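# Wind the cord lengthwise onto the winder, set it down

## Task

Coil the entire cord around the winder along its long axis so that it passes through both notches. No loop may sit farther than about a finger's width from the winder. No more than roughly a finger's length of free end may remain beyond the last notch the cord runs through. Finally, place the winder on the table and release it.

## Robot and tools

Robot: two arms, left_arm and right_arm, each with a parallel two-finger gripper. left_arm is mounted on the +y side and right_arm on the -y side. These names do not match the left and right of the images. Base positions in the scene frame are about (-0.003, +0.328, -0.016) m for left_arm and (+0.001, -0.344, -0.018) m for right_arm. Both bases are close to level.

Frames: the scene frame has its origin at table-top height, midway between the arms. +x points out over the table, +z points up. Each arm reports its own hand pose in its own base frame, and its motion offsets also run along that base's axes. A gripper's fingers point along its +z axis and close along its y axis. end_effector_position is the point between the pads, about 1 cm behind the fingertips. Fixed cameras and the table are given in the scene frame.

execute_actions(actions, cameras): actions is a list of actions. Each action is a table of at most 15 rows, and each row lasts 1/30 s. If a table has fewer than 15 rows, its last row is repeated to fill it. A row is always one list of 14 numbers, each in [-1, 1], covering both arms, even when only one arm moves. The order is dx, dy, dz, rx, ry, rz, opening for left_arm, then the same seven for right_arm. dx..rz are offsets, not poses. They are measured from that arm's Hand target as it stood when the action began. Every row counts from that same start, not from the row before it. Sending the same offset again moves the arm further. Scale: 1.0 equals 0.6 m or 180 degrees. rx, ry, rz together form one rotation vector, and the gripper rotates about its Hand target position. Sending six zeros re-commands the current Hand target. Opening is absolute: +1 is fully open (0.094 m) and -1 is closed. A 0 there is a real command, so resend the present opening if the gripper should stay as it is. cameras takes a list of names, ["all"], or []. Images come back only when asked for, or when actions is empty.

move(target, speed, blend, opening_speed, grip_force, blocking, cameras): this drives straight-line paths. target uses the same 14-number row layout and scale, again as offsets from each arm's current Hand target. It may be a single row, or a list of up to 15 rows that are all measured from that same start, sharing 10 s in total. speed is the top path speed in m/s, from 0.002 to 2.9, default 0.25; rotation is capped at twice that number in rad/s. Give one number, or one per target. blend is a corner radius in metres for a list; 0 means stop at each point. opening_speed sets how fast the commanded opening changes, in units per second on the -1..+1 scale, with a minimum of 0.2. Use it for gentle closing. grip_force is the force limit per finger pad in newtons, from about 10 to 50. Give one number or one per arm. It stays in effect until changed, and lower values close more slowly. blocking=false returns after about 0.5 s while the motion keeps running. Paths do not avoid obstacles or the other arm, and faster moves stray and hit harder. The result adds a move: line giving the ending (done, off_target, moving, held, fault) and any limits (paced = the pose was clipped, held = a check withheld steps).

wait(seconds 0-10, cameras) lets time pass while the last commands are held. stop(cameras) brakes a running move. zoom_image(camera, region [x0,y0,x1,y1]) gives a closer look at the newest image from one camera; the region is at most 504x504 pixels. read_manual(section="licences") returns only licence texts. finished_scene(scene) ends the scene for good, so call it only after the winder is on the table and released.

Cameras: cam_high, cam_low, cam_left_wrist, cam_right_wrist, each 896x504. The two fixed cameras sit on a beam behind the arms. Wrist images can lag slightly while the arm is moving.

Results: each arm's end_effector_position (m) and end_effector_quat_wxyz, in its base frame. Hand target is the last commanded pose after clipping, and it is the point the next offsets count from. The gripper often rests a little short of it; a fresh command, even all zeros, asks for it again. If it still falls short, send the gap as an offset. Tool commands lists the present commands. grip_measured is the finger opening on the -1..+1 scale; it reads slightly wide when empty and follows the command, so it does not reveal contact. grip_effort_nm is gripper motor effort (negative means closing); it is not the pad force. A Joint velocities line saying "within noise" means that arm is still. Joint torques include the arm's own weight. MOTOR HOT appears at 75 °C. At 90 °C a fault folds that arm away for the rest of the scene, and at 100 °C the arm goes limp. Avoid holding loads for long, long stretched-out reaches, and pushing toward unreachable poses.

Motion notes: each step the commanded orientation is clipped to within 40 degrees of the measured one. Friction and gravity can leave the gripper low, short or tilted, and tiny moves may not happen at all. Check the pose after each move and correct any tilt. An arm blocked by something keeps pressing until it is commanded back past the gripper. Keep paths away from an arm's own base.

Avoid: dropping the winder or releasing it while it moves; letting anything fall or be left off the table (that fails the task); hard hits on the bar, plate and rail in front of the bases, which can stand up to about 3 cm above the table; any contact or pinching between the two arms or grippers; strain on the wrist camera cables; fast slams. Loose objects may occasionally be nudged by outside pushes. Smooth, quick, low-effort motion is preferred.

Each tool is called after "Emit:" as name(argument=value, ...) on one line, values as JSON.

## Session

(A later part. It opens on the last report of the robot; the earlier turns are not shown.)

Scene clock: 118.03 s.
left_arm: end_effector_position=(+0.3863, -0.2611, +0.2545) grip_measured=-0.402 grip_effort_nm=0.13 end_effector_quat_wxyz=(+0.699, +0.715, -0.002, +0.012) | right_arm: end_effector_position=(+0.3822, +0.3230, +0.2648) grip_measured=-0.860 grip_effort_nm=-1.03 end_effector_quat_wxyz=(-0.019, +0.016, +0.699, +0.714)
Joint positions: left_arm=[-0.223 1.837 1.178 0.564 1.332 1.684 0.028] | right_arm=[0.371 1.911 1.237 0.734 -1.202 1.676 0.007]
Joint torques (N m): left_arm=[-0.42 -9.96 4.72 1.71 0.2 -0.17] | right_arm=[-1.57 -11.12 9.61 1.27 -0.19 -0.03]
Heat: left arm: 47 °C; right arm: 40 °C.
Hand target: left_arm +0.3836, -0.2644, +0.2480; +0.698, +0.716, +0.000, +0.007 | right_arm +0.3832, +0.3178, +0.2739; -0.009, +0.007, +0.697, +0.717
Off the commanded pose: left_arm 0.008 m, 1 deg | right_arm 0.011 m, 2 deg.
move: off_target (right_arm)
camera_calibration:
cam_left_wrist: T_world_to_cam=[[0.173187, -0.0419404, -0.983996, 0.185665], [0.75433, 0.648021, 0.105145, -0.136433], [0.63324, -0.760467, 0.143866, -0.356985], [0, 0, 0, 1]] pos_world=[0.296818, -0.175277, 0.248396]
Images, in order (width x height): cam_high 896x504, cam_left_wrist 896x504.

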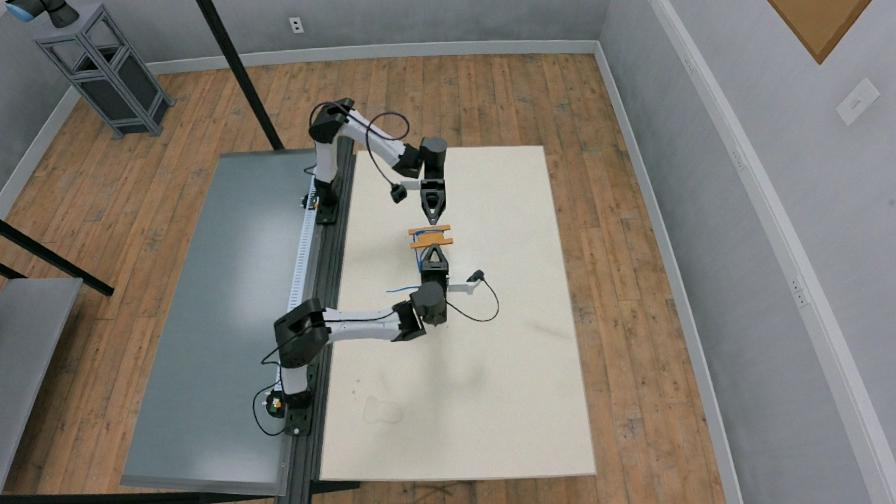

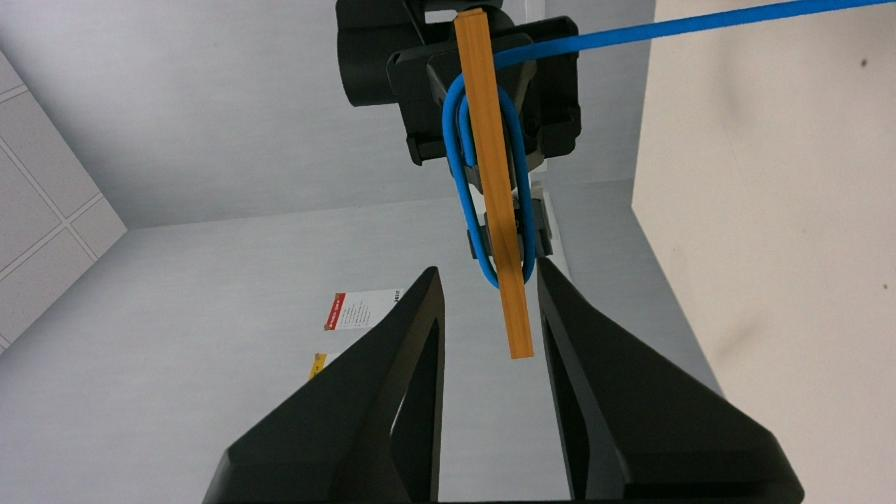

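Emit:
zoom_image(camera="cam_high", region=[400, 220, 460, 280])

Emit:
execute_actions(actions=[], cameras=["cam_low"])

Emit:
zoom_image(camera="cam_low", region=[380, 160, 560, 340])

Scaled by 8.400 from the camera's 896x504 image, which has a finer 1280x720 frame.

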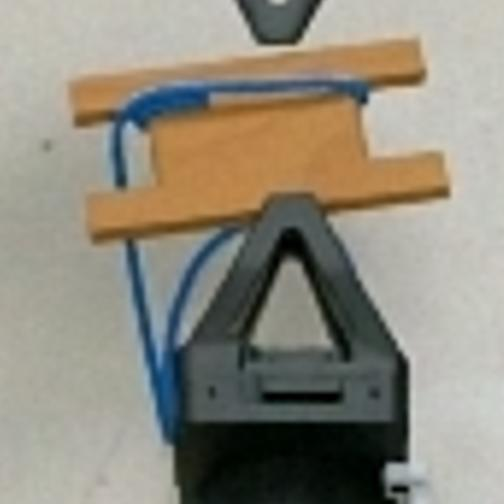

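Scene clock: 119.10 s.
left_arm: end_effector_position=(+0.3863, -0.2611, +0.2546) grip_measured=-0.402 grip_effort_nm=0.13 end_effector_quat_wxyz=(+0.699, +0.715, -0.003, +0.013) | right_arm: end_effector_position=(+0.3822, +0.3230, +0.2648) grip_measured=-0.860 grip_effort_nm=-1.03 end_effector_quat_wxyz=(-0.019, +0.016, +0.699, +0.714)
Joint positions: left_arm=[-0.223 1.837 1.178 0.565 1.332 1.684 0.028] | right_arm=[0.371 1.911 1.237 0.734 -1.202 1.676 0.007]
Joint velocities: within noise
Joint torques (N m): left_arm=[-0.43 -9.96 4.75 1.69 0.21 -0.17] | right_arm=[-1.55 -11.14 9.61 1.27 -0.19 -0.03]
Heat: left arm: 47 °C; right arm: 40 °C.
Hand target: left_arm +0.3836, -0.2644, +0.2480; +0.698, +0.716, +0.000, +0.007 | right_arm +0.3832, +0.3178, +0.2739; -0.009, +0.007, +0.697, +0.717
Tool commands: left_gripper/opening=-0.4 right_gripper/opening=-0.96
Off the commanded pose: left_arm 0.008 m, 1 deg | right_arm 0.011 m, 2 deg.
Images, in order (width x height): cam_low 896x504.

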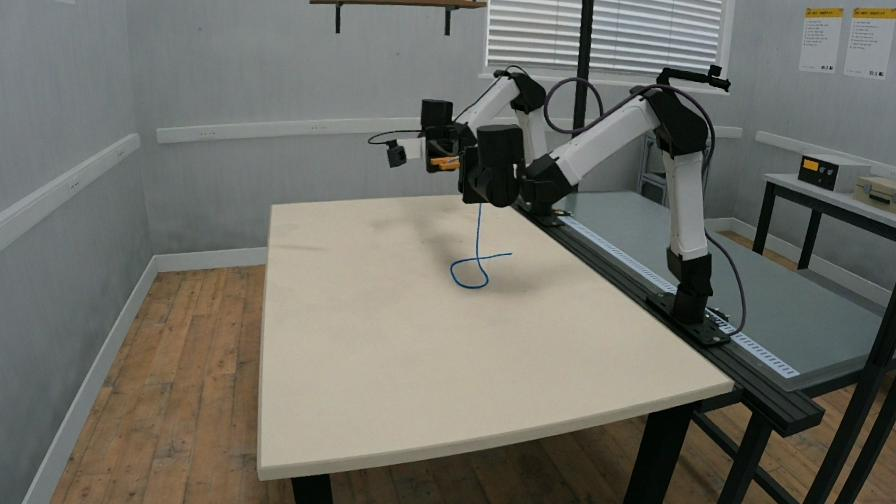

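Scaled by 2.800 from the camera's 896x504 image, which has a finer 1280x720 frame.

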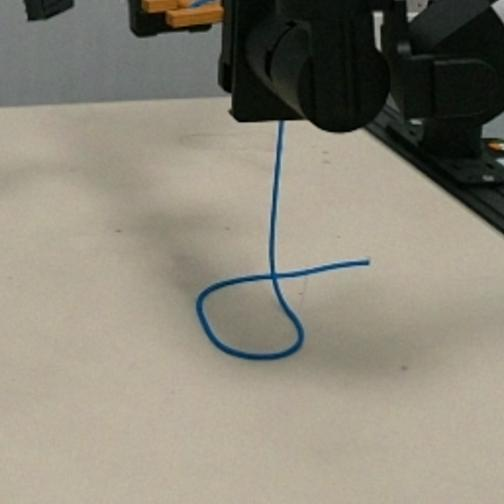

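Emit:
move(target=[[0.010,0,0.045,0,0,0,-0.4,0,0,0,0,0,0,-0.96],[0.010,0,-0.0092,0,0,0,-0.4,0,0,0,0,0,0,-0.96],[0.003,-0.025,-0.0092,0,0,0,-0.4,0,0,0,0,0,0,-0.96],[-0.0045,-0.05,-0.0092,0,0,0,-0.4,0,0,0,0,0,0,-0.96]], speed=[0.25,0.15,0.15,0.12], blend=[0.005,0.003,0.01,0], cameras=["cam_left_wrist"])

Scene clock: 123.87 s.
left_arm: end_effector_position=(+0.3798, -0.2933, +0.2540) grip_measured=-0.402 grip_effort_nm=0.13 end_effector_quat_wxyz=(+0.700, +0.713, -0.011, +0.015) | right_arm: end_effector_position=(+0.3822, +0.3230, +0.2648) grip_measured=-0.860 grip_effort_nm=-1.03 end_effector_quat_wxyz=(-0.019, +0.016, +0.699, +0.714)
Joint positions: left_arm=[-0.305 1.855 1.184 0.612 1.259 1.665 0.028] | right_arm=[0.371 1.911 1.237 0.734 -1.202 1.676 0.007]
Joint torques (N m): left_arm=[0.21 -8.9 4.82 1.73 0.21 -0.24] | right_arm=[-1.57 -11.12 9.59 1.27 -0.19 -0.03]
Heat: left arm: 47 °C; right arm: 40 °C.
Hand target: left_arm +0.3809, -0.2944, +0.2425; +0.698, +0.716, +0.000, +0.007 | right_arm +0.3832, +0.3178, +0.2739; -0.009, +0.007, +0.697, +0.717
Off the commanded pose: left_arm 0.012 m, 2 deg | right_arm 0.011 m, 2 deg.
move: off_target (left_arm, right_arm); blend cut to 0.0078 m at target 3
camera_calibration:
cam_left_wrist: T_world_to_cam=[[0.189188, -0.0474631, -0.980793, 0.17637], [0.757784, 0.642276, 0.115089, -0.116113], [0.624477, -0.765003, 0.157478, -0.37886], [0, 0, 0, 1]] pos_world=[0.291211, -0.206881, 0.246008]
Images, in order (width x height): cam_left_wrist 896x504.

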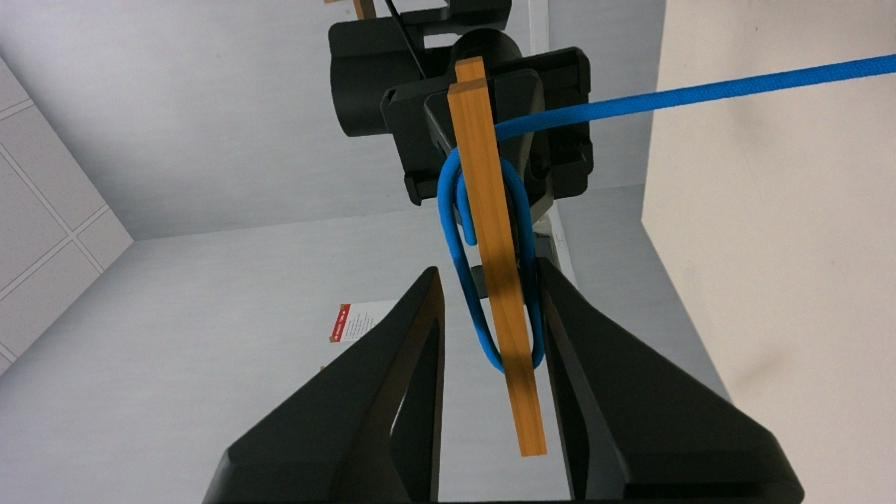

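Emit:
move(target=[0,0,0,0,0,0,-0.96,0,0,0,0,0,0,-0.96], opening_speed=0.9)

Scene clock: 125.90 s.
left_arm: end_effector_position=(+0.3808, -0.2936, +0.2500) grip_measured=-0.731 grip_effort_nm=-0.96 end_effector_quat_wxyz=(+0.699, +0.715, -0.004, +0.009) | right_arm: end_effector_position=(+0.3825, +0.3227, +0.2648) grip_measured=-0.860 grip_effort_nm=-1.03 end_effector_quat_wxyz=(-0.017, +0.014, +0.699, +0.715)
Joint positions: left_arm=[-0.305 1.862 1.184 0.605 1.258 1.659 0.013] | right_arm=[0.371 1.911 1.237 0.734 -1.202 1.671 0.007]
Joint torques (N m): left_arm=[0.17 -9.72 4.88 1.82 0.19 -0.17] | right_arm=[-1.5 -11.12 9.62 1.27 -0.2 0.02]
Heat: left arm: 47 °C; right arm: 40 °C.
Hand target: left_arm +0.3809, -0.2944, +0.2426; +0.698, +0.716, +0.000, +0.007 | right_arm +0.3833, +0.3177, +0.2739; -0.009, +0.007, +0.697, +0.717
Off the commanded pose: left_arm 0.007 m, 0 deg | right_arm 0.010 m, 1 deg.
move: done

Emit:
move(target=[[0,0,0,0,0,0,-0.5,0,0,0,0,0,0,-0.96],[0.002,0.0085,0,0,0,0,-0.5,0,0,0,0,0,0,-0.96]], speed=0.1)

Scene clock: 127.83 s.
left_arm: end_effector_position=(+0.3834, -0.2904, +0.2510) grip_measured=-0.502 grip_effort_nm=0.13 end_effector_quat_wxyz=(+0.700, +0.714, -0.003, +0.014) | right_arm: end_effector_position=(+0.3824, +0.3227, +0.2645) grip_measured=-0.860 grip_effort_nm=-1.03 end_effector_quat_wxyz=(-0.018, +0.015, +0.700, +0.714)
Joint positions: left_arm=[-0.297 1.862 1.184 0.613 1.258 1.659 0.023] | right_arm=[0.371 1.911 1.237 0.731 -1.203 1.671 0.007]
Joint torques (N m): left_arm=[0.55 -9.8 4.75 1.73 0.33 -0.15] | right_arm=[-1.5 -11.14 9.62 1.29 -0.19 0.02]
Heat: left arm: 46 °C; right arm: 40 °C.
Hand target: left_arm +0.3821, -0.2894, +0.2426; +0.698, +0.716, +0.000, +0.007 | right_arm +0.3833, +0.3177, +0.2739; -0.009, +0.007, +0.697, +0.717
Off the commanded pose: left_arm 0.009 m, 1 deg | right_arm 0.011 m, 1 deg.
move: off_target (right_arm)

Emit:
move(target=[0.002,0.002,0,0,0,0,-0.96,0,0,0,0,0,0,-0.96], opening_speed=0.9)

Scene clock: 128.73 s.
left_arm: end_effector_position=(+0.3839, -0.2888, +0.2518) grip_measured=-0.802 grip_effort_nm=-0.96 end_effector_quat_wxyz=(+0.701, +0.713, -0.003, +0.014) | right_arm: end_effector_position=(+0.3833, +0.3214, +0.2641) grip_measured=-0.860 grip_effort_nm=-1.03 end_effector_quat_wxyz=(-0.014, +0.013, +0.700, +0.714)
Joint positions: left_arm=[-0.293 1.862 1.184 0.619 1.262 1.653 0.009] | right_arm=[0.367 1.911 1.237 0.729 -1.204 1.66 0.007]
Joint torques (N m): left_arm=[0.54 -9.52 5.01 1.66 0.33 -0.09] | right_arm=[-1.17 -11.14 9.62 1.31 -0.18 0.12]
Heat: left arm: 46 °C; right arm: 40 °C.
Hand target: left_arm +0.3833, -0.2881, +0.2426; +0.698, +0.716, +0.000, +0.007 | right_arm +0.3833, +0.3177, +0.2740; -0.009, +0.007, +0.697, +0.717
Off the commanded pose: left_arm 0.009 m, 1 deg | right_arm 0.010 m, 1 deg.
move: done

Emit:
execute_actions(actions=[], cameras=["cam_left_wrist"])

Emit:
zoom_image(camera="cam_left_wrist", region=[400, 40, 640, 500])

Scene clock: 129.00 s.
left_arm: end_effector_position=(+0.3839, -0.2888, +0.2518) grip_measured=-0.804 grip_effort_nm=-0.98 end_effector_quat_wxyz=(+0.701, +0.713, -0.003, +0.014) | right_arm: end_effector_position=(+0.3833, +0.3214, +0.2641) grip_measured=-0.860 grip_effort_nm=-1.03 end_effector_quat_wxyz=(-0.014, +0.013, +0.700, +0.714)
Joint positions: left_arm=[-0.293 1.862 1.184 0.619 1.262 1.652 0.009] | right_arm=[0.367 1.911 1.237 0.729 -1.204 1.66 0.007]
Joint velocities: within noise
Joint torques (N m): left_arm=[0.53 -9.55 5.05 1.63 0.34 -0.06] | right_arm=[-1.17 -11.14 9.63 1.31 -0.18 0.13]
Heat: left arm: 46 °C; right arm: 40 °C.
Hand target: left_arm +0.3833, -0.2881, +0.2426; +0.698, +0.716, +0.000, +0.007 | right_arm +0.3833, +0.3177, +0.2740; -0.009, +0.007, +0.697, +0.717
Tool commands: left_gripper/opening=-0.96 right_gripper/opening=-0.96
Off the commanded pose: left_arm 0.009 m, 1 deg | right_arm 0.010 m, 1 deg.
camera_calibration:
cam_left_wrist: T_world_to_cam=[[0.177575, -0.0459496, -0.983034, 0.179126], [0.752886, 0.649618, 0.105637, -0.115483], [0.633742, -0.758871, 0.149951, -0.377571], [0, 0, 0, 1]] pos_world=[0.29442, -0.203277, 0.244903]
Images, in order (width x height): cam_left_wrist 896x504.

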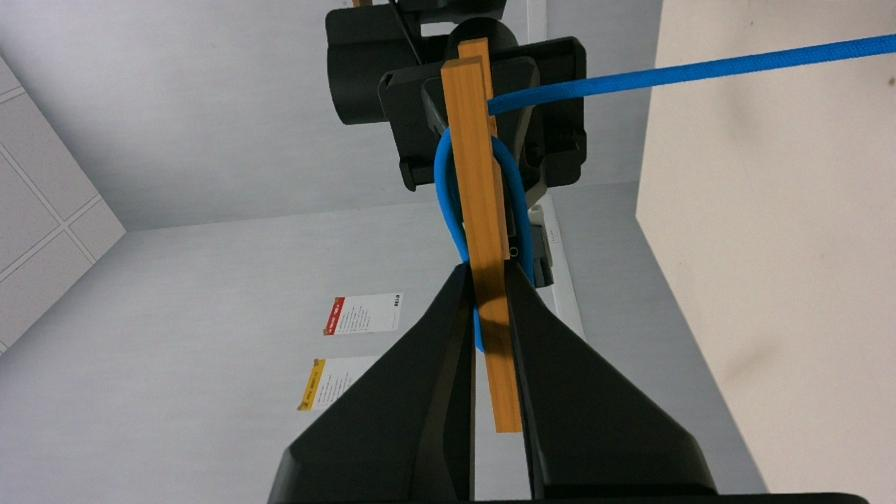

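Scaled by 1.096 from the camera's 896x504 image, which has a finer 1280x720 frame.

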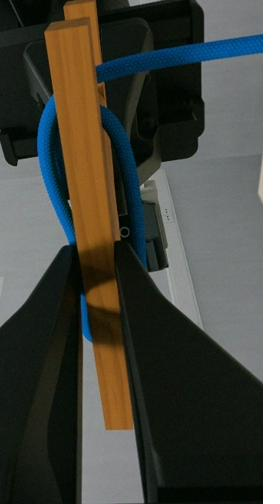

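Emit:
move(target=[[0,0,0,0,0,0,-0.6,0,0,0,0,0,0,-0.96],[0.001,0.0045,0,0,0,0,-0.6,0,0,0,0,0,0,-0.96],[0.001,0.0045,0,0,0,0,-0.96,0,0,0,0,0,0,-0.96]], speed=0.1, opening_speed=0.9)

Scene clock: 131.90 s.
left_arm: end_effector_position=(+0.3854, -0.2862, +0.2503) grip_measured=-0.852 grip_effort_nm=-0.98 end_effector_quat_wxyz=(+0.699, +0.715, +0.002, +0.012) | right_arm: end_effector_position=(+0.3833, +0.3214, +0.2643) grip_measured=-0.860 grip_effort_nm=-1.03 end_effector_quat_wxyz=(-0.013, +0.012, +0.700, +0.714)
Joint positions: left_arm=[-0.286 1.862 1.184 0.606 1.264 1.654 0.007] | right_arm=[0.367 1.911 1.237 0.73 -1.204 1.66 0.007]
Joint torques (N m): left_arm=[0.5 -9.62 5.04 1.74 0.39 -0.06] | right_arm=[-1.16 -11.14 9.63 1.29 -0.18 0.13]
Heat: left arm: 46 °C; right arm: 40 °C.
Hand target: left_arm +0.3838, -0.2854, +0.2426; +0.698, +0.716, +0.000, +0.007 | right_arm +0.3832, +0.3177, +0.2739; -0.009, +0.007, +0.697, +0.717
Off the commanded pose: left_arm 0.008 m, 1 deg | right_arm 0.010 m, 1 deg.
move: done

Emit:
move(target=[[0,0,0,0,0,0,-0.96,0,0,0,0,0,0,-0.4],[0,0,0,0,0,0,-0.96,0.018,-0.075,0,0,0,0,-0.4],[0.004,0,0.13,-0.0039,0.3887,0.0101,-0.96,0.018,-0.075,0.10,0.001,-0.4998,-0.0145,-0.4],[0.008,0,0.13,-0.0078,0.7775,0.0202,-0.96,0.018,-0.075,0.10,0.002,-0.9994,-0.029,-0.4],[0.010,0,0.025,-0.010,0.9994,0.026,-0.96,0.0058,-0.0507,-0.004,0.002,-0.9994,-0.029,-0.4]], speed=[0.45,0.3,0.5,0.5,0.4], blend=[0,0.01,0.02,0.02,0], cameras=["cam_high","cam_right_wrist"])

Emit:
zoom_image(camera="cam_high", region=[400, 200, 460, 260])

Scene clock: 141.77 s.
left_arm: end_effector_position=(+0.3889, -0.2864, +0.2668) grip_measured=-0.852 grip_effort_nm=-0.99 end_effector_quat_wxyz=(+0.012, +0.003, +0.717, -0.697) | right_arm: end_effector_position=(+0.3867, +0.2868, +0.2726) grip_measured=-0.401 grip_effort_nm=0.08 end_effector_quat_wxyz=(+0.716, -0.698, +0.008, +0.017)
Joint positions: left_arm=[-0.283 1.85 1.251 0.504 1.274 -1.457 0.007] | right_arm=[0.282 1.884 1.22 0.761 -1.3 -1.443 0.028]
Joint torques (N m): left_arm=[0.68 -9.36 5.24 2.04 0.33 -0.03] | right_arm=[-0.09 -9.57 7.15 1.26 0.09 0.16]
Heat: left arm: 47 °C; right arm: 41 °C.
Hand target: left_arm +0.3899, -0.2854, +0.2576; +0.007, +0.000, +0.717, -0.697 | right_arm +0.3868, +0.2872, +0.2715; +0.718, -0.696, +0.008, +0.009
Off the commanded pose: left_arm 0.009 m, 1 deg | right_arm 0.001 m, 1 deg.
move: done
camera_calibration:
cam_right_wrist: T_world_to_cam=[[0.172497, 0.021179, 0.984782, -0.329473], [0.763715, -0.634277, -0.120133, -0.0669012], [0.62208, 0.772816, -0.125585, -0.305851], [0, 0, 0, 1]] pos_world=[0.29819, 0.20091, 0.278012]
Images, in order (width x height): cam_high 896x504, cam_right_wrist 896x504.

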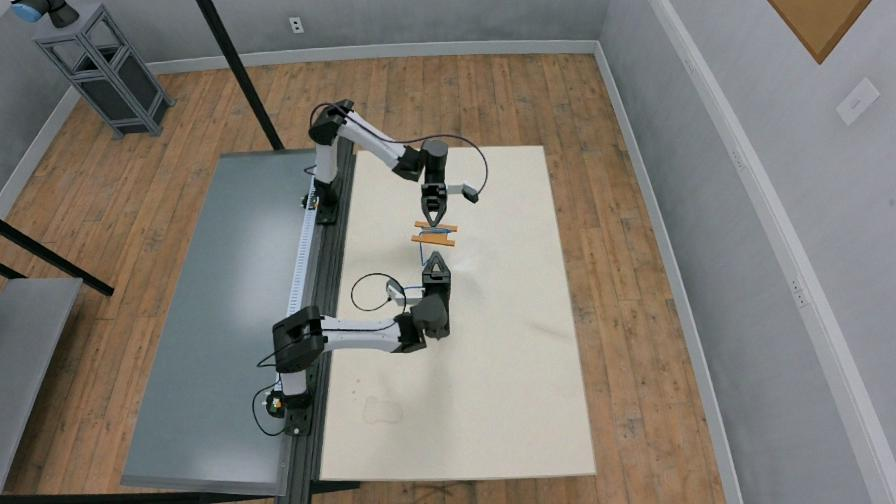

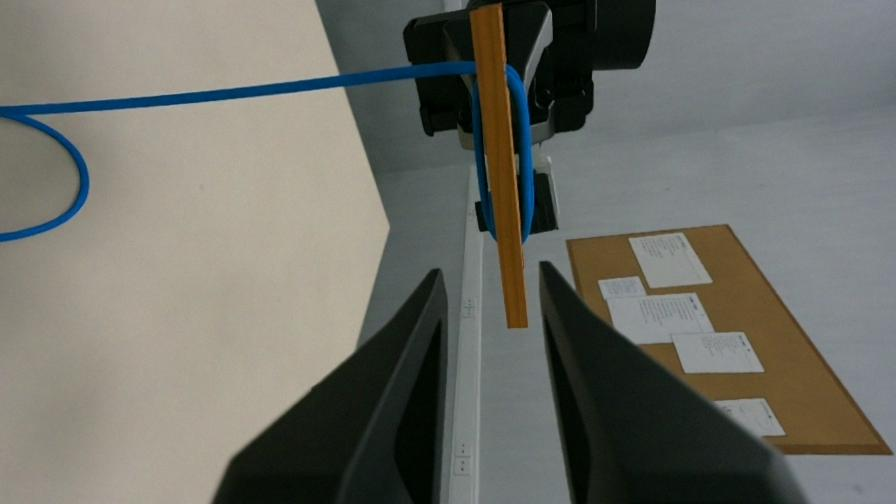

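Scaled by 8.400 from the camera's 896x504 image, which has a finer 1280x720 frame.

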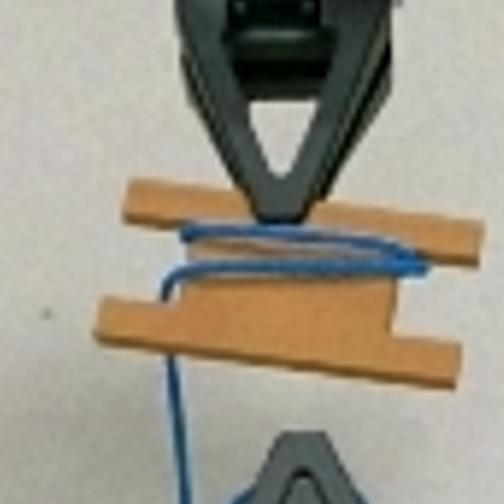

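Emit:
move(target=[[0,0,0,0,0,0,-0.96,0.002,0,0.075,0,0,0,-0.4],[0,0,0,0,0,0,-0.96,0.002,0,0.0125,0,0,0,-0.4],[0,0,0,0,0,0,-0.96,-0.0085,0.0353,0.0125,0,0,0,-0.4],[0,0,0,0,0,0,-0.96,-0.022,0.0695,0.0125,0,0,0,-0.4]], speed=[0.25,0.15,0.15,0.12], blend=[0.005,0.003,0.01,0], cameras=["cam_right_wrist"])

Scene clock: 145.27 s.
left_arm: end_effector_position=(+0.3889, -0.2864, +0.2672) grip_measured=-0.852 grip_effort_nm=-0.99 end_effector_quat_wxyz=(+0.013, +0.004, +0.717, -0.697) | right_arm: end_effector_position=(+0.3685, +0.3317, +0.2834) grip_measured=-0.401 grip_effort_nm=0.08 end_effector_quat_wxyz=(+0.718, -0.696, -0.001, +0.016)
Joint positions: left_arm=[-0.283 1.85 1.251 0.507 1.274 -1.46 0.007] | right_arm=[0.401 1.867 1.243 0.711 -1.192 -1.47 0.028]
Joint torques (N m): left_arm=[0.68 -9.36 5.19 2.04 0.33 -0.02] | right_arm=[-1.07 -8.98 7.72 1.21 0.07 0.16]
Heat: left arm: 46 °C; right arm: 41 °C.
Hand target: left_arm +0.3899, -0.2854, +0.2576; +0.007, +0.000, +0.717, -0.697 | right_arm +0.3734, +0.3290, +0.2792; +0.718, -0.696, +0.007, +0.009
Off the commanded pose: left_arm 0.010 m, 1 deg | right_arm 0.007 m, 1 deg.
move: done
camera_calibration:
cam_right_wrist: T_world_to_cam=[[0.158796, 0.0167843, 0.987169, -0.332059], [0.772085, -0.62529, -0.113566, -0.0311286], [0.61536, 0.780212, -0.112252, -0.331722], [0, 0, 0, 1]] pos_world=[0.280892, 0.244922, 0.287027]
Images, in order (width x height): cam_right_wrist 896x504.

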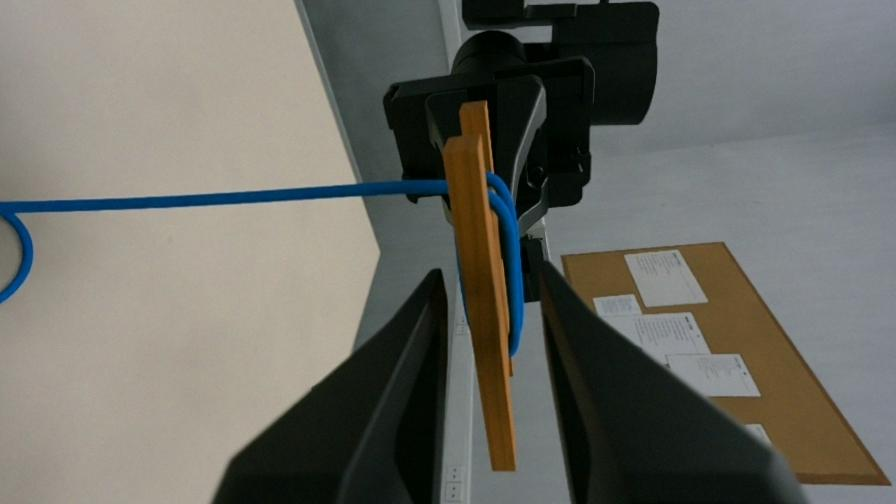

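Emit:
move(target=[0,0,0,0,0,0,-0.96,-0.0030,-0.0158,-0.0065,0,0,0,-0.4], speed=0.1, cameras=["cam_right_wrist"])

Scene clock: 148.60 s.
left_arm: end_effector_position=(+0.3889, -0.2864, +0.2672) grip_measured=-0.852 grip_effort_nm=-0.99 end_effector_quat_wxyz=(+0.013, +0.004, +0.717, -0.697) | right_arm: end_effector_position=(+0.3716, +0.3246, +0.2738) grip_measured=-0.401 grip_effort_nm=0.08 end_effector_quat_wxyz=(+0.716, -0.698, +0.012, +0.016)
Joint positions: left_arm=[-0.283 1.85 1.251 0.507 1.274 -1.46 0.007] | right_arm=[0.384 1.867 1.213 0.721 -1.192 -1.47 0.028]
Joint torques (N m): left_arm=[0.66 -9.32 5.18 2.04 0.34 -0.01] | right_arm=[-1.43 -10.06 7.31 1.34 -0.14 0.18]
Heat: left arm: 46 °C; right arm: 41 °C.
Hand target: left_arm +0.3899, -0.2854, +0.2576; +0.007, +0.000, +0.717, -0.697 | right_arm +0.3718, +0.3195, +0.2753; +0.718, -0.696, +0.007, +0.008
Off the commanded pose: left_arm 0.010 m, 1 deg | right_arm 0.005 m, 1 deg.
move: done
camera_calibration:
cam_right_wrist: T_world_to_cam=[[0.177199, 0.0213608, 0.983943, -0.330485], [0.759057, -0.639335, -0.122819, -0.0270659], [0.626445, 0.768632, -0.129503, -0.324668], [0, 0, 0, 1]] pos_world=[0.282493, 0.239306, 0.279808]
Images, in order (width x height): cam_right_wrist 896x504.

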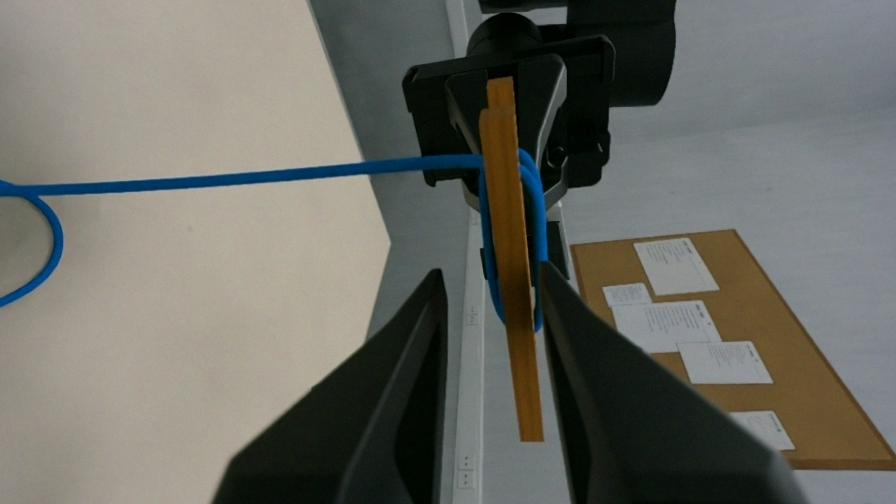

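Emit:
move(target=[0,0,0,0,0,0,-0.96,0,-0.003,0.0125,0,0,0,-0.4], speed=0.1)

Scene clock: 150.17 s.
left_arm: end_effector_position=(+0.3889, -0.2864, +0.2672) grip_measured=-0.852 grip_effort_nm=-0.99 end_effector_quat_wxyz=(+0.013, +0.004, +0.717, -0.697) | right_arm: end_effector_position=(+0.3716, +0.3246, +0.2739) grip_measured=-0.401 grip_effort_nm=0.08 end_effector_quat_wxyz=(+0.716, -0.698, +0.011, +0.016)
Joint positions: left_arm=[-0.283 1.85 1.251 0.507 1.274 -1.46 0.007] | right_arm=[0.384 1.867 1.213 0.721 -1.192 -1.47 0.028]
Joint torques (N m): left_arm=[0.69 -9.31 5.19 2.05 0.34 0] | right_arm=[-1.84 -11.29 8.68 1.12 -0.18 0.21]
Heat: left arm: 46 °C; right arm: 42 °C.
Hand target: left_arm +0.3899, -0.2854, +0.2576; +0.007, +0.000, +0.717, -0.697 | right_arm +0.3718, +0.3177, +0.2828; +0.718, -0.696, +0.007, +0.008
Off the commanded pose: left_arm 0.010 m, 1 deg | right_arm 0.011 m, 1 deg.
move: off_target (right_arm)

Emit:
move(target=[0,0,0,0,0,0,-0.96,0,0,0.010,0,0,0,-0.4], speed=0.1)

Scene clock: 151.30 s.
left_arm: end_effector_position=(+0.3889, -0.2864, +0.2672) grip_measured=-0.852 grip_effort_nm=-0.99 end_effector_quat_wxyz=(+0.013, +0.004, +0.717, -0.697) | right_arm: end_effector_position=(+0.3717, +0.3247, +0.2713) grip_measured=-0.401 grip_effort_nm=0.08 end_effector_quat_wxyz=(+0.713, -0.701, +0.018, +0.022)
Joint positions: left_arm=[-0.283 1.85 1.251 0.507 1.274 -1.46 0.007] | right_arm=[0.384 1.867 1.213 0.702 -1.192 -1.47 0.028]
Joint torques (N m): left_arm=[0.69 -9.31 5.19 2.04 0.34 -0.02] | right_arm=[-1.81 -12.15 10.02 1.1 -0.19 0.21]
Heat: left arm: 46 °C; right arm: 42 °C.
Hand target: left_arm +0.3899, -0.2854, +0.2576; +0.007, +0.000, +0.717, -0.697 | right_arm +0.3718, +0.3177, +0.2888; +0.718, -0.696, +0.007, +0.009
Off the commanded pose: left_arm 0.010 m, 1 deg | right_arm 0.019 m, 2 deg.
move: off_target (right_arm)

Emit:
move(target=[[0,0,0,0,0,0,-0.96,0,0,0,0,0,0,0.8],[0,0,0,0,0,0,-0.96,0,0.003,0.06,0,0,0,0.8],[0,0,0,0,0,0,-0.96,0,0.003,-0.0172,0,0,0,0.8]], speed=[0.2,0.2,0.12], blend=[0,0.003,0], cameras=["cam_right_wrist"])

Scene clock: 153.83 s.
left_arm: end_effector_position=(+0.3889, -0.2864, +0.2673) grip_measured=-0.852 grip_effort_nm=-0.99 end_effector_quat_wxyz=(+0.013, +0.004, +0.716, -0.697) | right_arm: end_effector_position=(+0.3690, +0.3236, +0.2834) grip_measured=+0.799 grip_effort_nm=0.08 end_effector_quat_wxyz=(+0.717, -0.696, +0.005, +0.010)
Joint positions: left_arm=[-0.283 1.85 1.251 0.508 1.274 -1.46 0.007] | right_arm=[0.384 1.847 1.219 0.708 -1.192 -1.474 0.084]
Joint torques (N m): left_arm=[0.66 -9.32 5.16 2.05 0.34 -0.02] | right_arm=[-1.44 -8.46 7.5 1.33 -0.13 0.22]
Heat: left arm: 46 °C; right arm: 42 °C.
Hand target: left_arm +0.3899, -0.2854, +0.2576; +0.007, +0.000, +0.717, -0.697 | right_arm +0.3718, +0.3195, +0.2784; +0.718, -0.696, +0.008, +0.009
Off the commanded pose: left_arm 0.010 m, 1 deg | right_arm 0.007 m, 0 deg.
move: done
camera_calibration:
cam_right_wrist: T_world_to_cam=[[0.160536, 0.0162838, 0.986896, -0.332473], [0.760947, -0.638855, -0.11324, -0.0282036], [0.62864, 0.769154, -0.11495, -0.326222], [0, 0, 0, 1]] pos_world=[0.279912, 0.238311, 0.287423]
Images, in order (width x height): cam_right_wrist 896x504.

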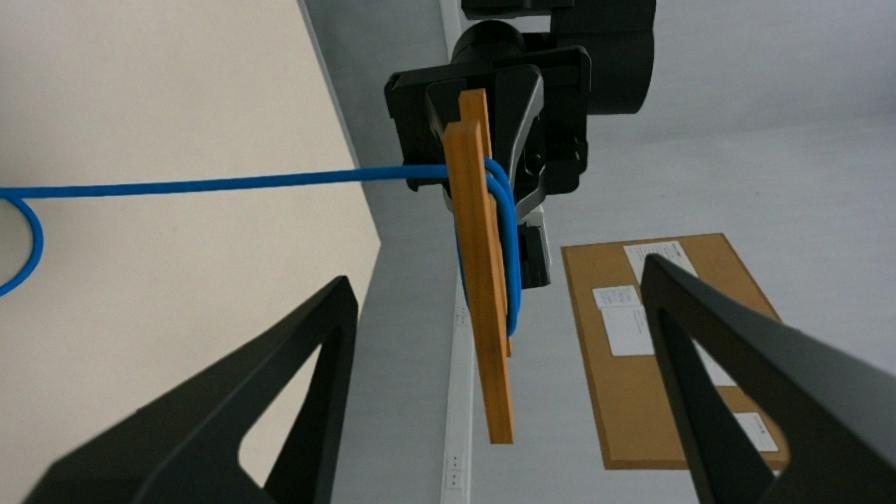

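Emit:
move(target=[0,0,0,0,0,0,-0.96,0,0,-0.004,0,0,0,-0.96], opening_speed=1.2)

Scene clock: 155.93 s.
left_arm: end_effector_position=(+0.3890, -0.2863, +0.2680) grip_measured=-0.852 grip_effort_nm=-0.99 end_effector_quat_wxyz=(+0.012, +0.003, +0.716, -0.698) | right_arm: end_effector_position=(+0.3689, +0.3235, +0.2814) grip_measured=-0.856 grip_effort_nm=-1.03 end_effector_quat_wxyz=(+0.718, -0.696, +0.004, +0.008)
Joint positions: left_arm=[-0.283 1.85 1.251 0.513 1.274 -1.467 0.007] | right_arm=[0.384 1.85 1.213 0.721 -1.192 -1.476 0.007]
Joint torques (N m): left_arm=[0.61 -9.31 5.15 2 0.32 0.07] | right_arm=[-1.44 -8.42 7.49 1.31 -0.13 0.25]
Heat: left arm: 46 °C; right arm: 42 °C.
Hand target: left_arm +0.3899, -0.2854, +0.2577; +0.007, +0.000, +0.717, -0.697 | right_arm +0.3718, +0.3195, +0.2759; +0.718, -0.696, +0.008, +0.009
Off the commanded pose: left_arm 0.010 m, 1 deg | right_arm 0.007 m, 0 deg.
move: done

Emit:
move(target=[[0,0,0,0,0,0,-0.4,0,0,0,0,0,0,-0.96],[0.0205,0.0833,0,0,0,0,-0.4,0,0,0,0,0,0,-0.96],[0.0205,0.0833,0.11,0.005,-0.5,-0.013,-0.4,0.005,0,0.12,0.0484,0.3868,0.0441,-0.96],[0.0205,0.0833,0.11,0.010,-0.9994,-0.026,-0.4,0.010,0,0.12,0.0246,0.7727,0.0897,-0.96],[-0.0037,0.0507,0.0013,0.010,-0.9994,-0.026,-0.4,0.015,0,0.005,-0.002,0.9994,0.029,-0.96]], speed=[0.45,0.35,0.55,0.55,0.4], blend=[0,0.01,0.02,0.02,0], cameras=["cam_high","cam_left_wrist"])

Emit:
zoom_image(camera="cam_high", region=[400, 200, 460, 260])

Scene clock: 164.97 s.
left_arm: end_effector_position=(+0.3942, -0.2531, +0.2496) grip_measured=-0.402 grip_effort_nm=0.13 end_effector_quat_wxyz=(+0.698, +0.716, +0.008, +0.001) | right_arm: end_effector_position=(+0.3777, +0.3239, +0.2837) grip_measured=-0.856 grip_effort_nm=-1.03 end_effector_quat_wxyz=(-0.003, +0.000, +0.695, +0.719)
Joint positions: left_arm=[-0.199 1.864 1.203 0.54 1.358 1.68 0.028] | right_arm=[0.377 1.876 1.254 0.712 -1.196 1.659 0.007]
Joint torques (N m): left_arm=[-0.32 -13.87 5.3 1.48 0.22 -0.02] | right_arm=[-1.58 -8.92 8.5 1.31 -0.19 0.14]
Heat: left arm: 47 °C; right arm: 41 °C.
Hand target: left_arm +0.3876, -0.2551, +0.2583; +0.698, +0.716, +0.000, +0.007 | right_arm +0.3807, +0.3195, +0.2791; -0.009, +0.006, +0.697, +0.717
Off the commanded pose: left_arm 0.011 m, 1 deg | right_arm 0.007 m, 1 deg.
move: off_target (left_arm)
camera_calibration:
cam_left_wrist: T_world_to_cam=[[0.142656, -0.0395252, -0.988983, 0.193688], [0.758326, 0.6465, 0.0835475, -0.143584], [0.636075, -0.76189, 0.1222, -0.351311], [0, 0, 0, 1]] pos_world=[0.304713, -0.167178, 0.246481]
Images, in order (width x height): cam_high 896x504, cam_left_wrist 896x504.

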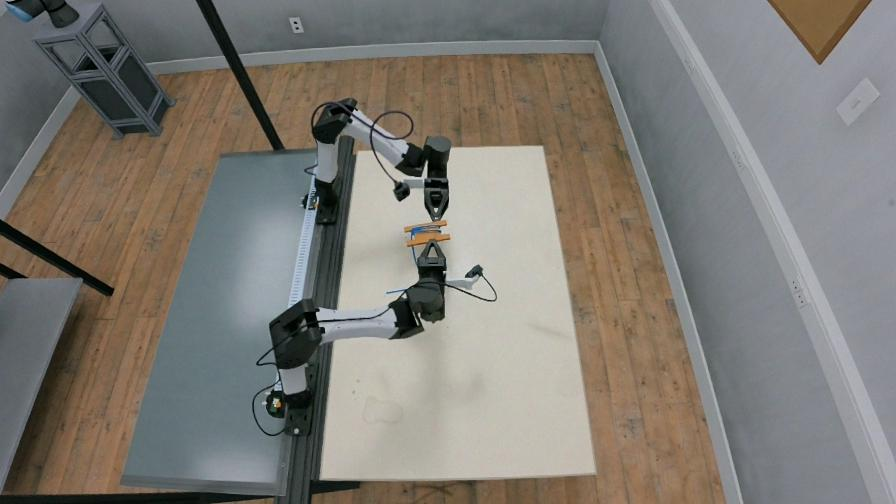

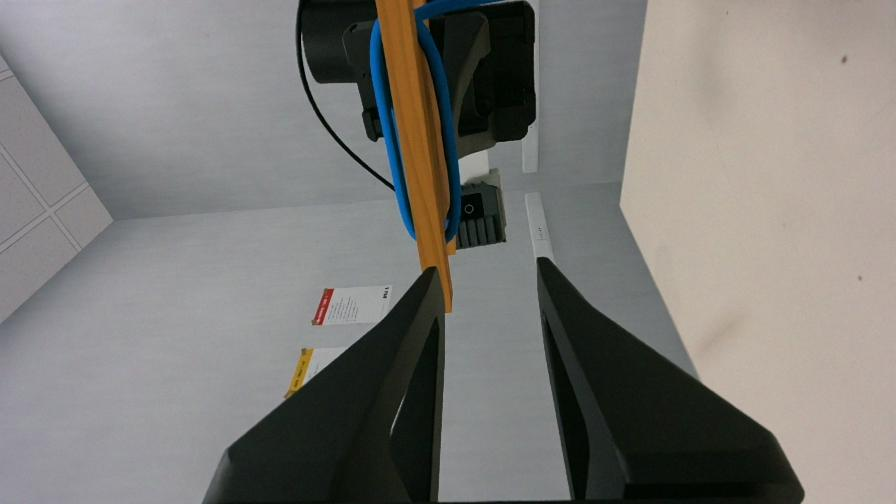

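Scaled by 8.400 from the camera's 896x504 image, which has a finer 1280x720 frame.

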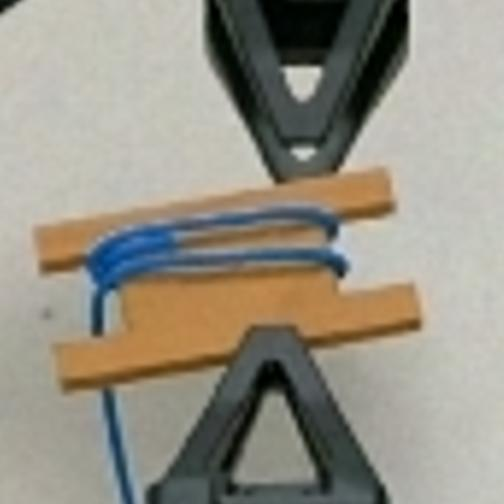

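Emit:
move(target=[[-0.012,0,0.075,0,0,0,-0.4,0,0,0,0,0,0,-0.96],[-0.015,0,0.0087,0,0,0,-0.4,0,0,0,0,0,0,-0.96],[-0.018,-0.025,0.0087,0,0,0,-0.4,0,0,0,0,0,0,-0.96],[-0.0218,-0.0498,0.0087,0,0,0,-0.4,0,0,0,0,0,0,-0.96]], speed=[0.25,0.15,0.15,0.12], blend=[0.005,0.003,0.01,0], cameras=["cam_left_wrist"])

Scene clock: 170.30 s.
left_arm: end_effector_position=(+0.3726, -0.2835, +0.2724) grip_measured=-0.402 grip_effort_nm=0.13 end_effector_quat_wxyz=(+0.700, +0.714, -0.009, +0.013) | right_arm: end_effector_position=(+0.3777, +0.3239, +0.2837) grip_measured=-0.856 grip_effort_nm=-1.03 end_effector_quat_wxyz=(-0.003, +0.000, +0.695, +0.719)
Joint positions: left_arm=[-0.287 1.792 1.187 0.534 1.277 1.67 0.028] | right_arm=[0.377 1.876 1.254 0.711 -1.196 1.659 0.007]
Joint torques (N m): left_arm=[0.13 -8.51 5.46 1.78 0.13 -0.21] | right_arm=[-1.58 -8.91 8.5 1.29 -0.18 0.13]
Heat: left arm: 49 °C; right arm: 40 °C.
Hand target: left_arm +0.3746, -0.2849, +0.2635; +0.698, +0.716, +0.000, +0.007 | right_arm +0.3807, +0.3195, +0.2791; -0.009, +0.006, +0.697, +0.717
Off the commanded pose: left_arm 0.009 m, 1 deg | right_arm 0.007 m, 1 deg.
move: done; blend cut to 0.0075 m at target 3
camera_calibration:
cam_left_wrist: T_world_to_cam=[[0.182948, -0.045259, -0.98208, 0.199496], [0.758575, 0.641935, 0.111729, -0.118538], [0.625375, -0.765422, 0.151773, -0.368559], [0, 0, 0, 1]] pos_world=[0.28391, -0.196981, 0.265103]
Images, in order (width x height): cam_left_wrist 896x504.

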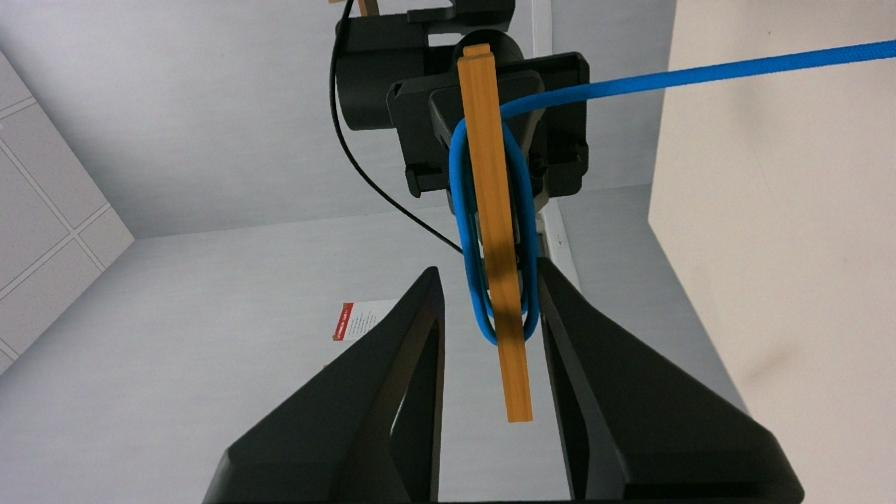

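Emit:
move(target=[[0.0,-0.0085,0,0,0,0,-0.4,0,0,0,0,0,0,-0.96],[0.0,-0.0085,-0.002,0,0,0,-0.96,0,0,0,0,0,0,-0.96]], speed=0.1, opening_speed=0.9)

Scene clock: 173.10 s.
left_arm: end_effector_position=(+0.3746, -0.2865, +0.2686) grip_measured=-0.852 grip_effort_nm=-0.98 end_effector_quat_wxyz=(+0.699, +0.715, -0.002, +0.011) | right_arm: end_effector_position=(+0.3781, +0.3235, +0.2837) grip_measured=-0.856 grip_effort_nm=-1.03 end_effector_quat_wxyz=(-0.003, +0.001, +0.695, +0.719)
Joint positions: left_arm=[-0.293 1.803 1.187 0.542 1.264 1.66 0.007] | right_arm=[0.376 1.876 1.254 0.711 -1.196 1.659 0.007]
Joint torques (N m): left_arm=[-0.32 -8.98 5.67 1.75 0.18 -0.11] | right_arm=[-1.47 -8.91 8.5 1.3 -0.19 0.13]
Heat: left arm: 49 °C; right arm: 40 °C.
Hand target: left_arm +0.3746, -0.2900, +0.2623; +0.698, +0.716, +0.000, +0.007 | right_arm +0.3807, +0.3195, +0.2791; -0.009, +0.006, +0.697, +0.717
Off the commanded pose: left_arm 0.007 m, 1 deg | right_arm 0.007 m, 1 deg.
move: done

Emit:
execute_actions(actions=[], cameras=["cam_high"])

Emit:
zoom_image(camera="cam_high", region=[400, 200, 460, 260])

Scene clock: 174.83 s.
left_arm: end_effector_position=(+0.3746, -0.2865, +0.2686) grip_measured=-0.852 grip_effort_nm=-0.99 end_effector_quat_wxyz=(+0.699, +0.715, -0.002, +0.011) | right_arm: end_effector_position=(+0.3781, +0.3235, +0.2837) grip_measured=-0.856 grip_effort_nm=-1.03 end_effector_quat_wxyz=(-0.003, +0.001, +0.695, +0.719)
Joint positions: left_arm=[-0.293 1.803 1.187 0.542 1.264 1.66 0.007] | right_arm=[0.376 1.876 1.254 0.711 -1.196 1.659 0.007]
Joint velocities: within noise
Joint torques (N m): left_arm=[-0.36 -8.99 5.74 1.75 0.19 -0.17] | right_arm=[-1.47 -8.92 8.51 1.3 -0.19 0.13]
Heat: left arm: 49 °C; right arm: 40 °C.
Hand target: left_arm +0.3746, -0.2900, +0.2623; +0.698, +0.716, +0.000, +0.007 | right_arm +0.3807, +0.3195, +0.2791; -0.009, +0.006, +0.697, +0.717
Tool commands: left_gripper/opening=-0.96 right_gripper/opening=-0.96
Off the commanded pose: left_arm 0.007 m, 1 deg | right_arm 0.007 m, 1 deg.
Images, in order (width x height): cam_high 896x504.

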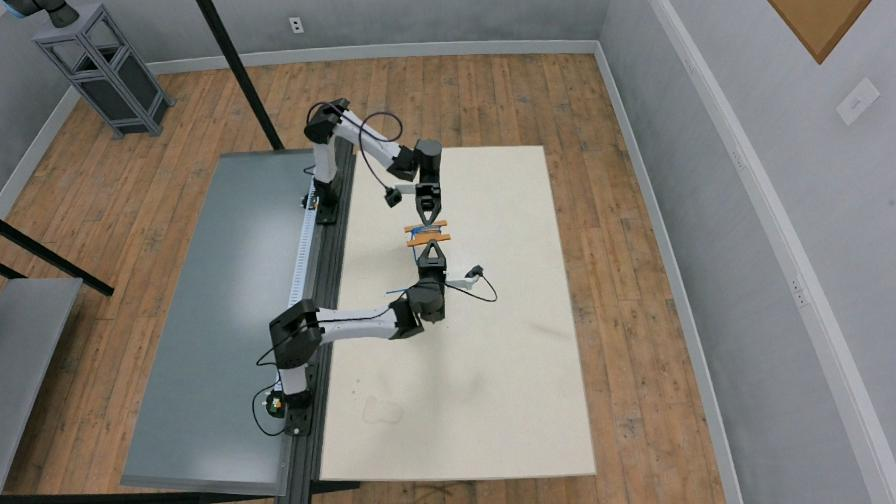

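Scaled by 8.400 from the camera's 896x504 image, which has a finer 1280x720 frame.

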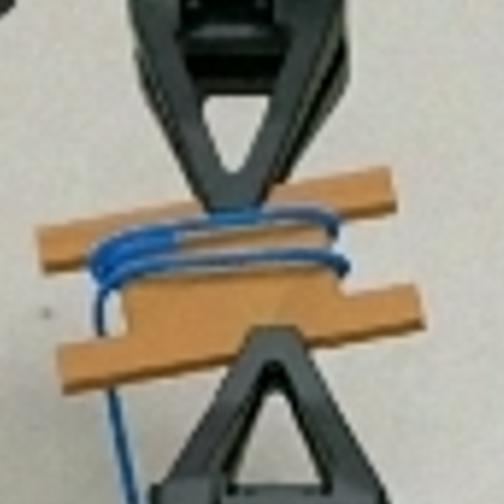

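Emit:
move(target=[[0,0,0,0,0,0,-0.96,0,0,0,0,0,0,-0.4],[0,0,0,0,0,0,-0.96,0.018,-0.075,0,0,0,0,-0.4],[0.004,0.004,0.13,-0.0328,0.3886,-0.0106,-0.96,0.018,-0.075,0.10,0.001,-0.4998,-0.0145,-0.4],[0.008,0.004,0.13,-0.0222,0.7775,-0.0207,-0.96,0.018,-0.075,0.10,0.002,-0.9994,-0.029,-0.4],[0.010,0.004,0.0,0.09695,-0.99349,-0.02586,-0.96,0.0073,-0.0492,0.0048,0.002,-0.9994,-0.029,-0.4]], speed=[0.45,0.35,0.55,0.55,0.4], blend=[0,0.01,0.02,0.02,0], cameras=["cam_high","cam_right_wrist"])

Emit:
zoom_image(camera="cam_high", region=[400, 200, 460, 260])

Scene clock: 183.17 s.
left_arm: end_effector_position=(+0.3891, -0.2868, +0.2477) grip_measured=-0.853 grip_effort_nm=-0.99 end_effector_quat_wxyz=(+0.057, -0.074, +0.719, -0.689) | right_arm: end_effector_position=(+0.3867, +0.2900, +0.2776) grip_measured=-0.401 grip_effort_nm=0.08 end_effector_quat_wxyz=(+0.714, -0.699, +0.014, +0.023)
Joint positions: left_arm=[-0.314 1.779 1.091 0.593 1.071 -1.508 0.007] | right_arm=[0.29 1.876 1.239 0.716 -1.292 -1.443 0.028]
Joint torques (N m): left_arm=[-0.39 -14.39 5.15 2.06 0.18 0] | right_arm=[-0.1 -10.69 7.28 1.29 0.08 0.12]
Heat: left arm: 50 °C; right arm: 40 °C.
Hand target: left_arm +0.3806, -0.2876, +0.2623; +0.068, -0.062, +0.714, -0.694 | right_arm +0.3851, +0.2899, +0.2818; +0.718, -0.696, +0.008, +0.008
Off the commanded pose: left_arm 0.017 m, 2 deg | right_arm 0.005 m, 2 deg.
move: off_target (left_arm)
camera_calibration:
cam_right_wrist: T_world_to_cam=[[0.189215, 0.0253853, 0.981608, -0.34128], [0.761619, -0.634771, -0.130394, -0.0603963], [0.619786, 0.772283, -0.139442, -0.302842], [0, 0, 0, 1]] pos_world=[0.298272, 0.204206, 0.284899]
Images, in order (width x height): cam_high 896x504, cam_right_wrist 896x504.

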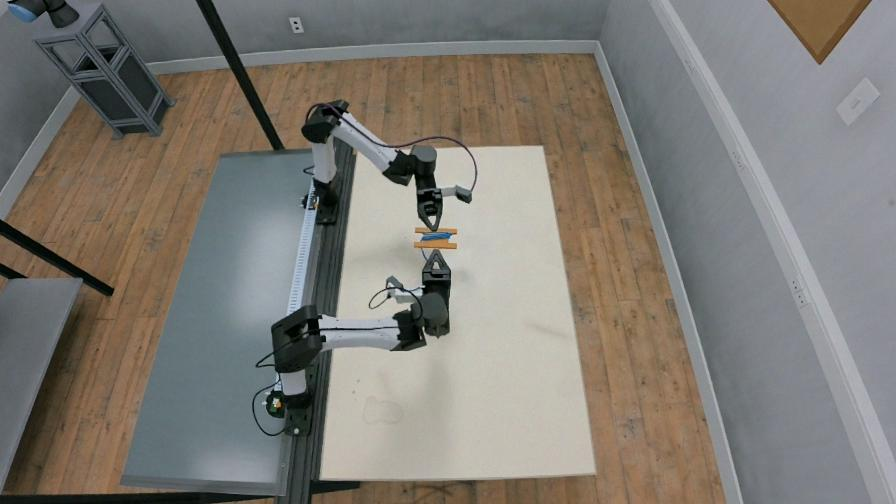

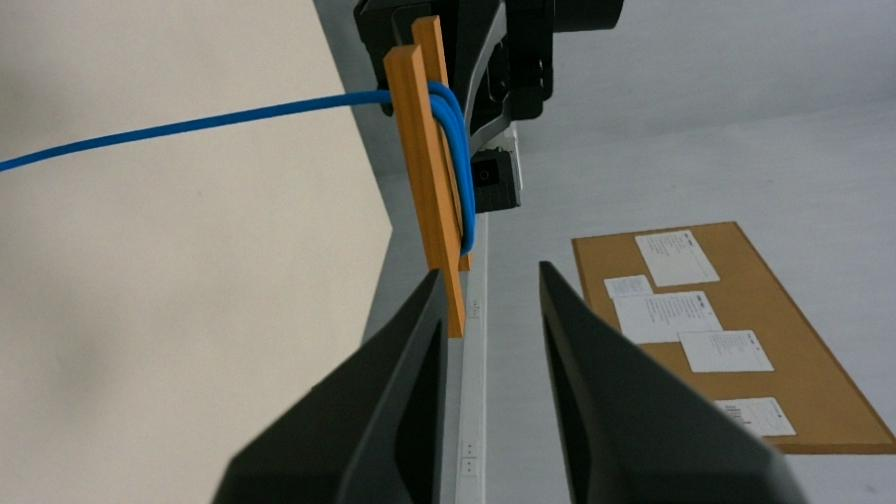

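Scaled by 8.400 from the camera's 896x504 image, which has a finer 1280x720 frame.

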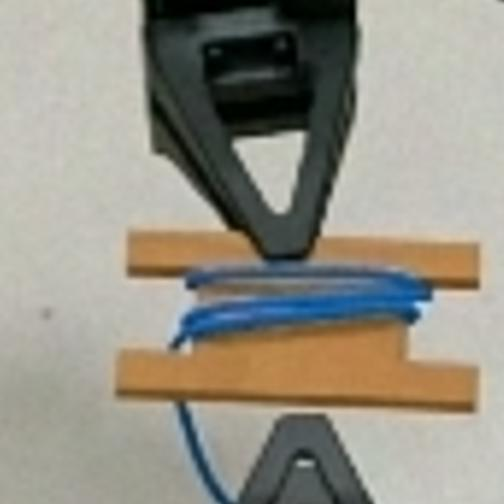

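Emit:
move(target=[[0,0,0,0,0,0,-0.96,0.0065,0,-0.038,0,0,0,-0.4],[0,0,0,0,0,0,-0.96,0.0023,0.0268,-0.038,0,0,0,-0.4],[0,0,0,0,0,0,-0.96,-0.0043,0.0535,-0.038,0,0,0,-0.4]], speed=[0.15,0.15,0.12], blend=[0.003,0.01,0], cameras=["cam_right_wrist"])

Scene clock: 186.20 s.
left_arm: end_effector_position=(+0.3892, -0.2868, +0.2477) grip_measured=-0.853 grip_effort_nm=-0.98 end_effector_quat_wxyz=(+0.057, -0.074, +0.719, -0.689) | right_arm: end_effector_position=(+0.3757, +0.3243, +0.2599) grip_measured=-0.401 grip_effort_nm=0.08 end_effector_quat_wxyz=(+0.715, -0.699, +0.007, +0.023)
Joint positions: left_arm=[-0.314 1.779 1.091 0.593 1.071 -1.508 0.007] | right_arm=[0.377 1.912 1.214 0.766 -1.216 -1.464 0.028]
Joint torques (N m): left_arm=[-0.4 -14.42 5.16 2.06 0.18 -0.01] | right_arm=[-1.11 -8.54 8.69 1.34 0.07 0.12]
Heat: left arm: 51 °C; right arm: 40 °C.
Hand target: left_arm +0.3806, -0.2876, +0.2623; +0.068, -0.062, +0.714, -0.694 | right_arm +0.3825, +0.3221, +0.2591; +0.718, -0.696, +0.008, +0.008
Off the commanded pose: left_arm 0.017 m, 2 deg | right_arm 0.007 m, 2 deg.
move: off_target (left_arm); blend cut to 0.0081 m at target 2
camera_calibration:
cam_right_wrist: T_world_to_cam=[[0.180804, 0.0255056, 0.983188, -0.319988], [0.769195, -0.626629, -0.125196, -0.0394851], [0.612902, 0.7789, -0.132916, -0.326221], [0, 0, 0, 1]] pos_world=[0.288168, 0.237513, 0.266305]
Images, in order (width x height): cam_right_wrist 896x504.

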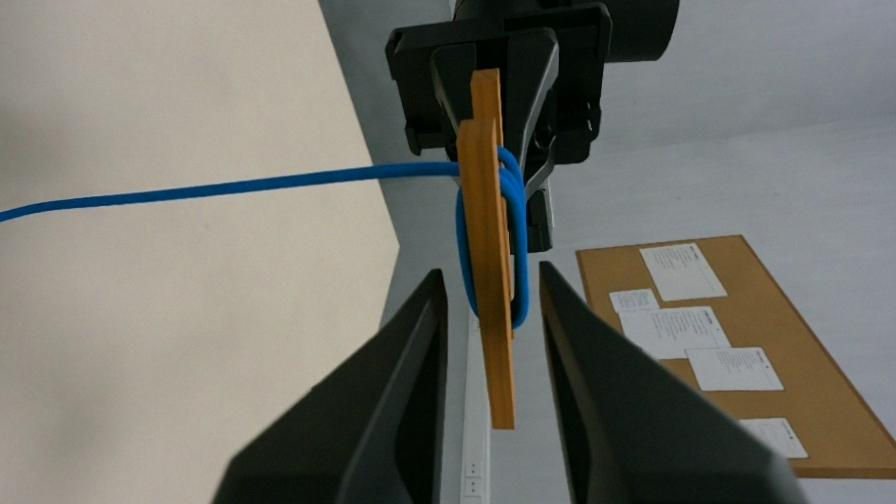

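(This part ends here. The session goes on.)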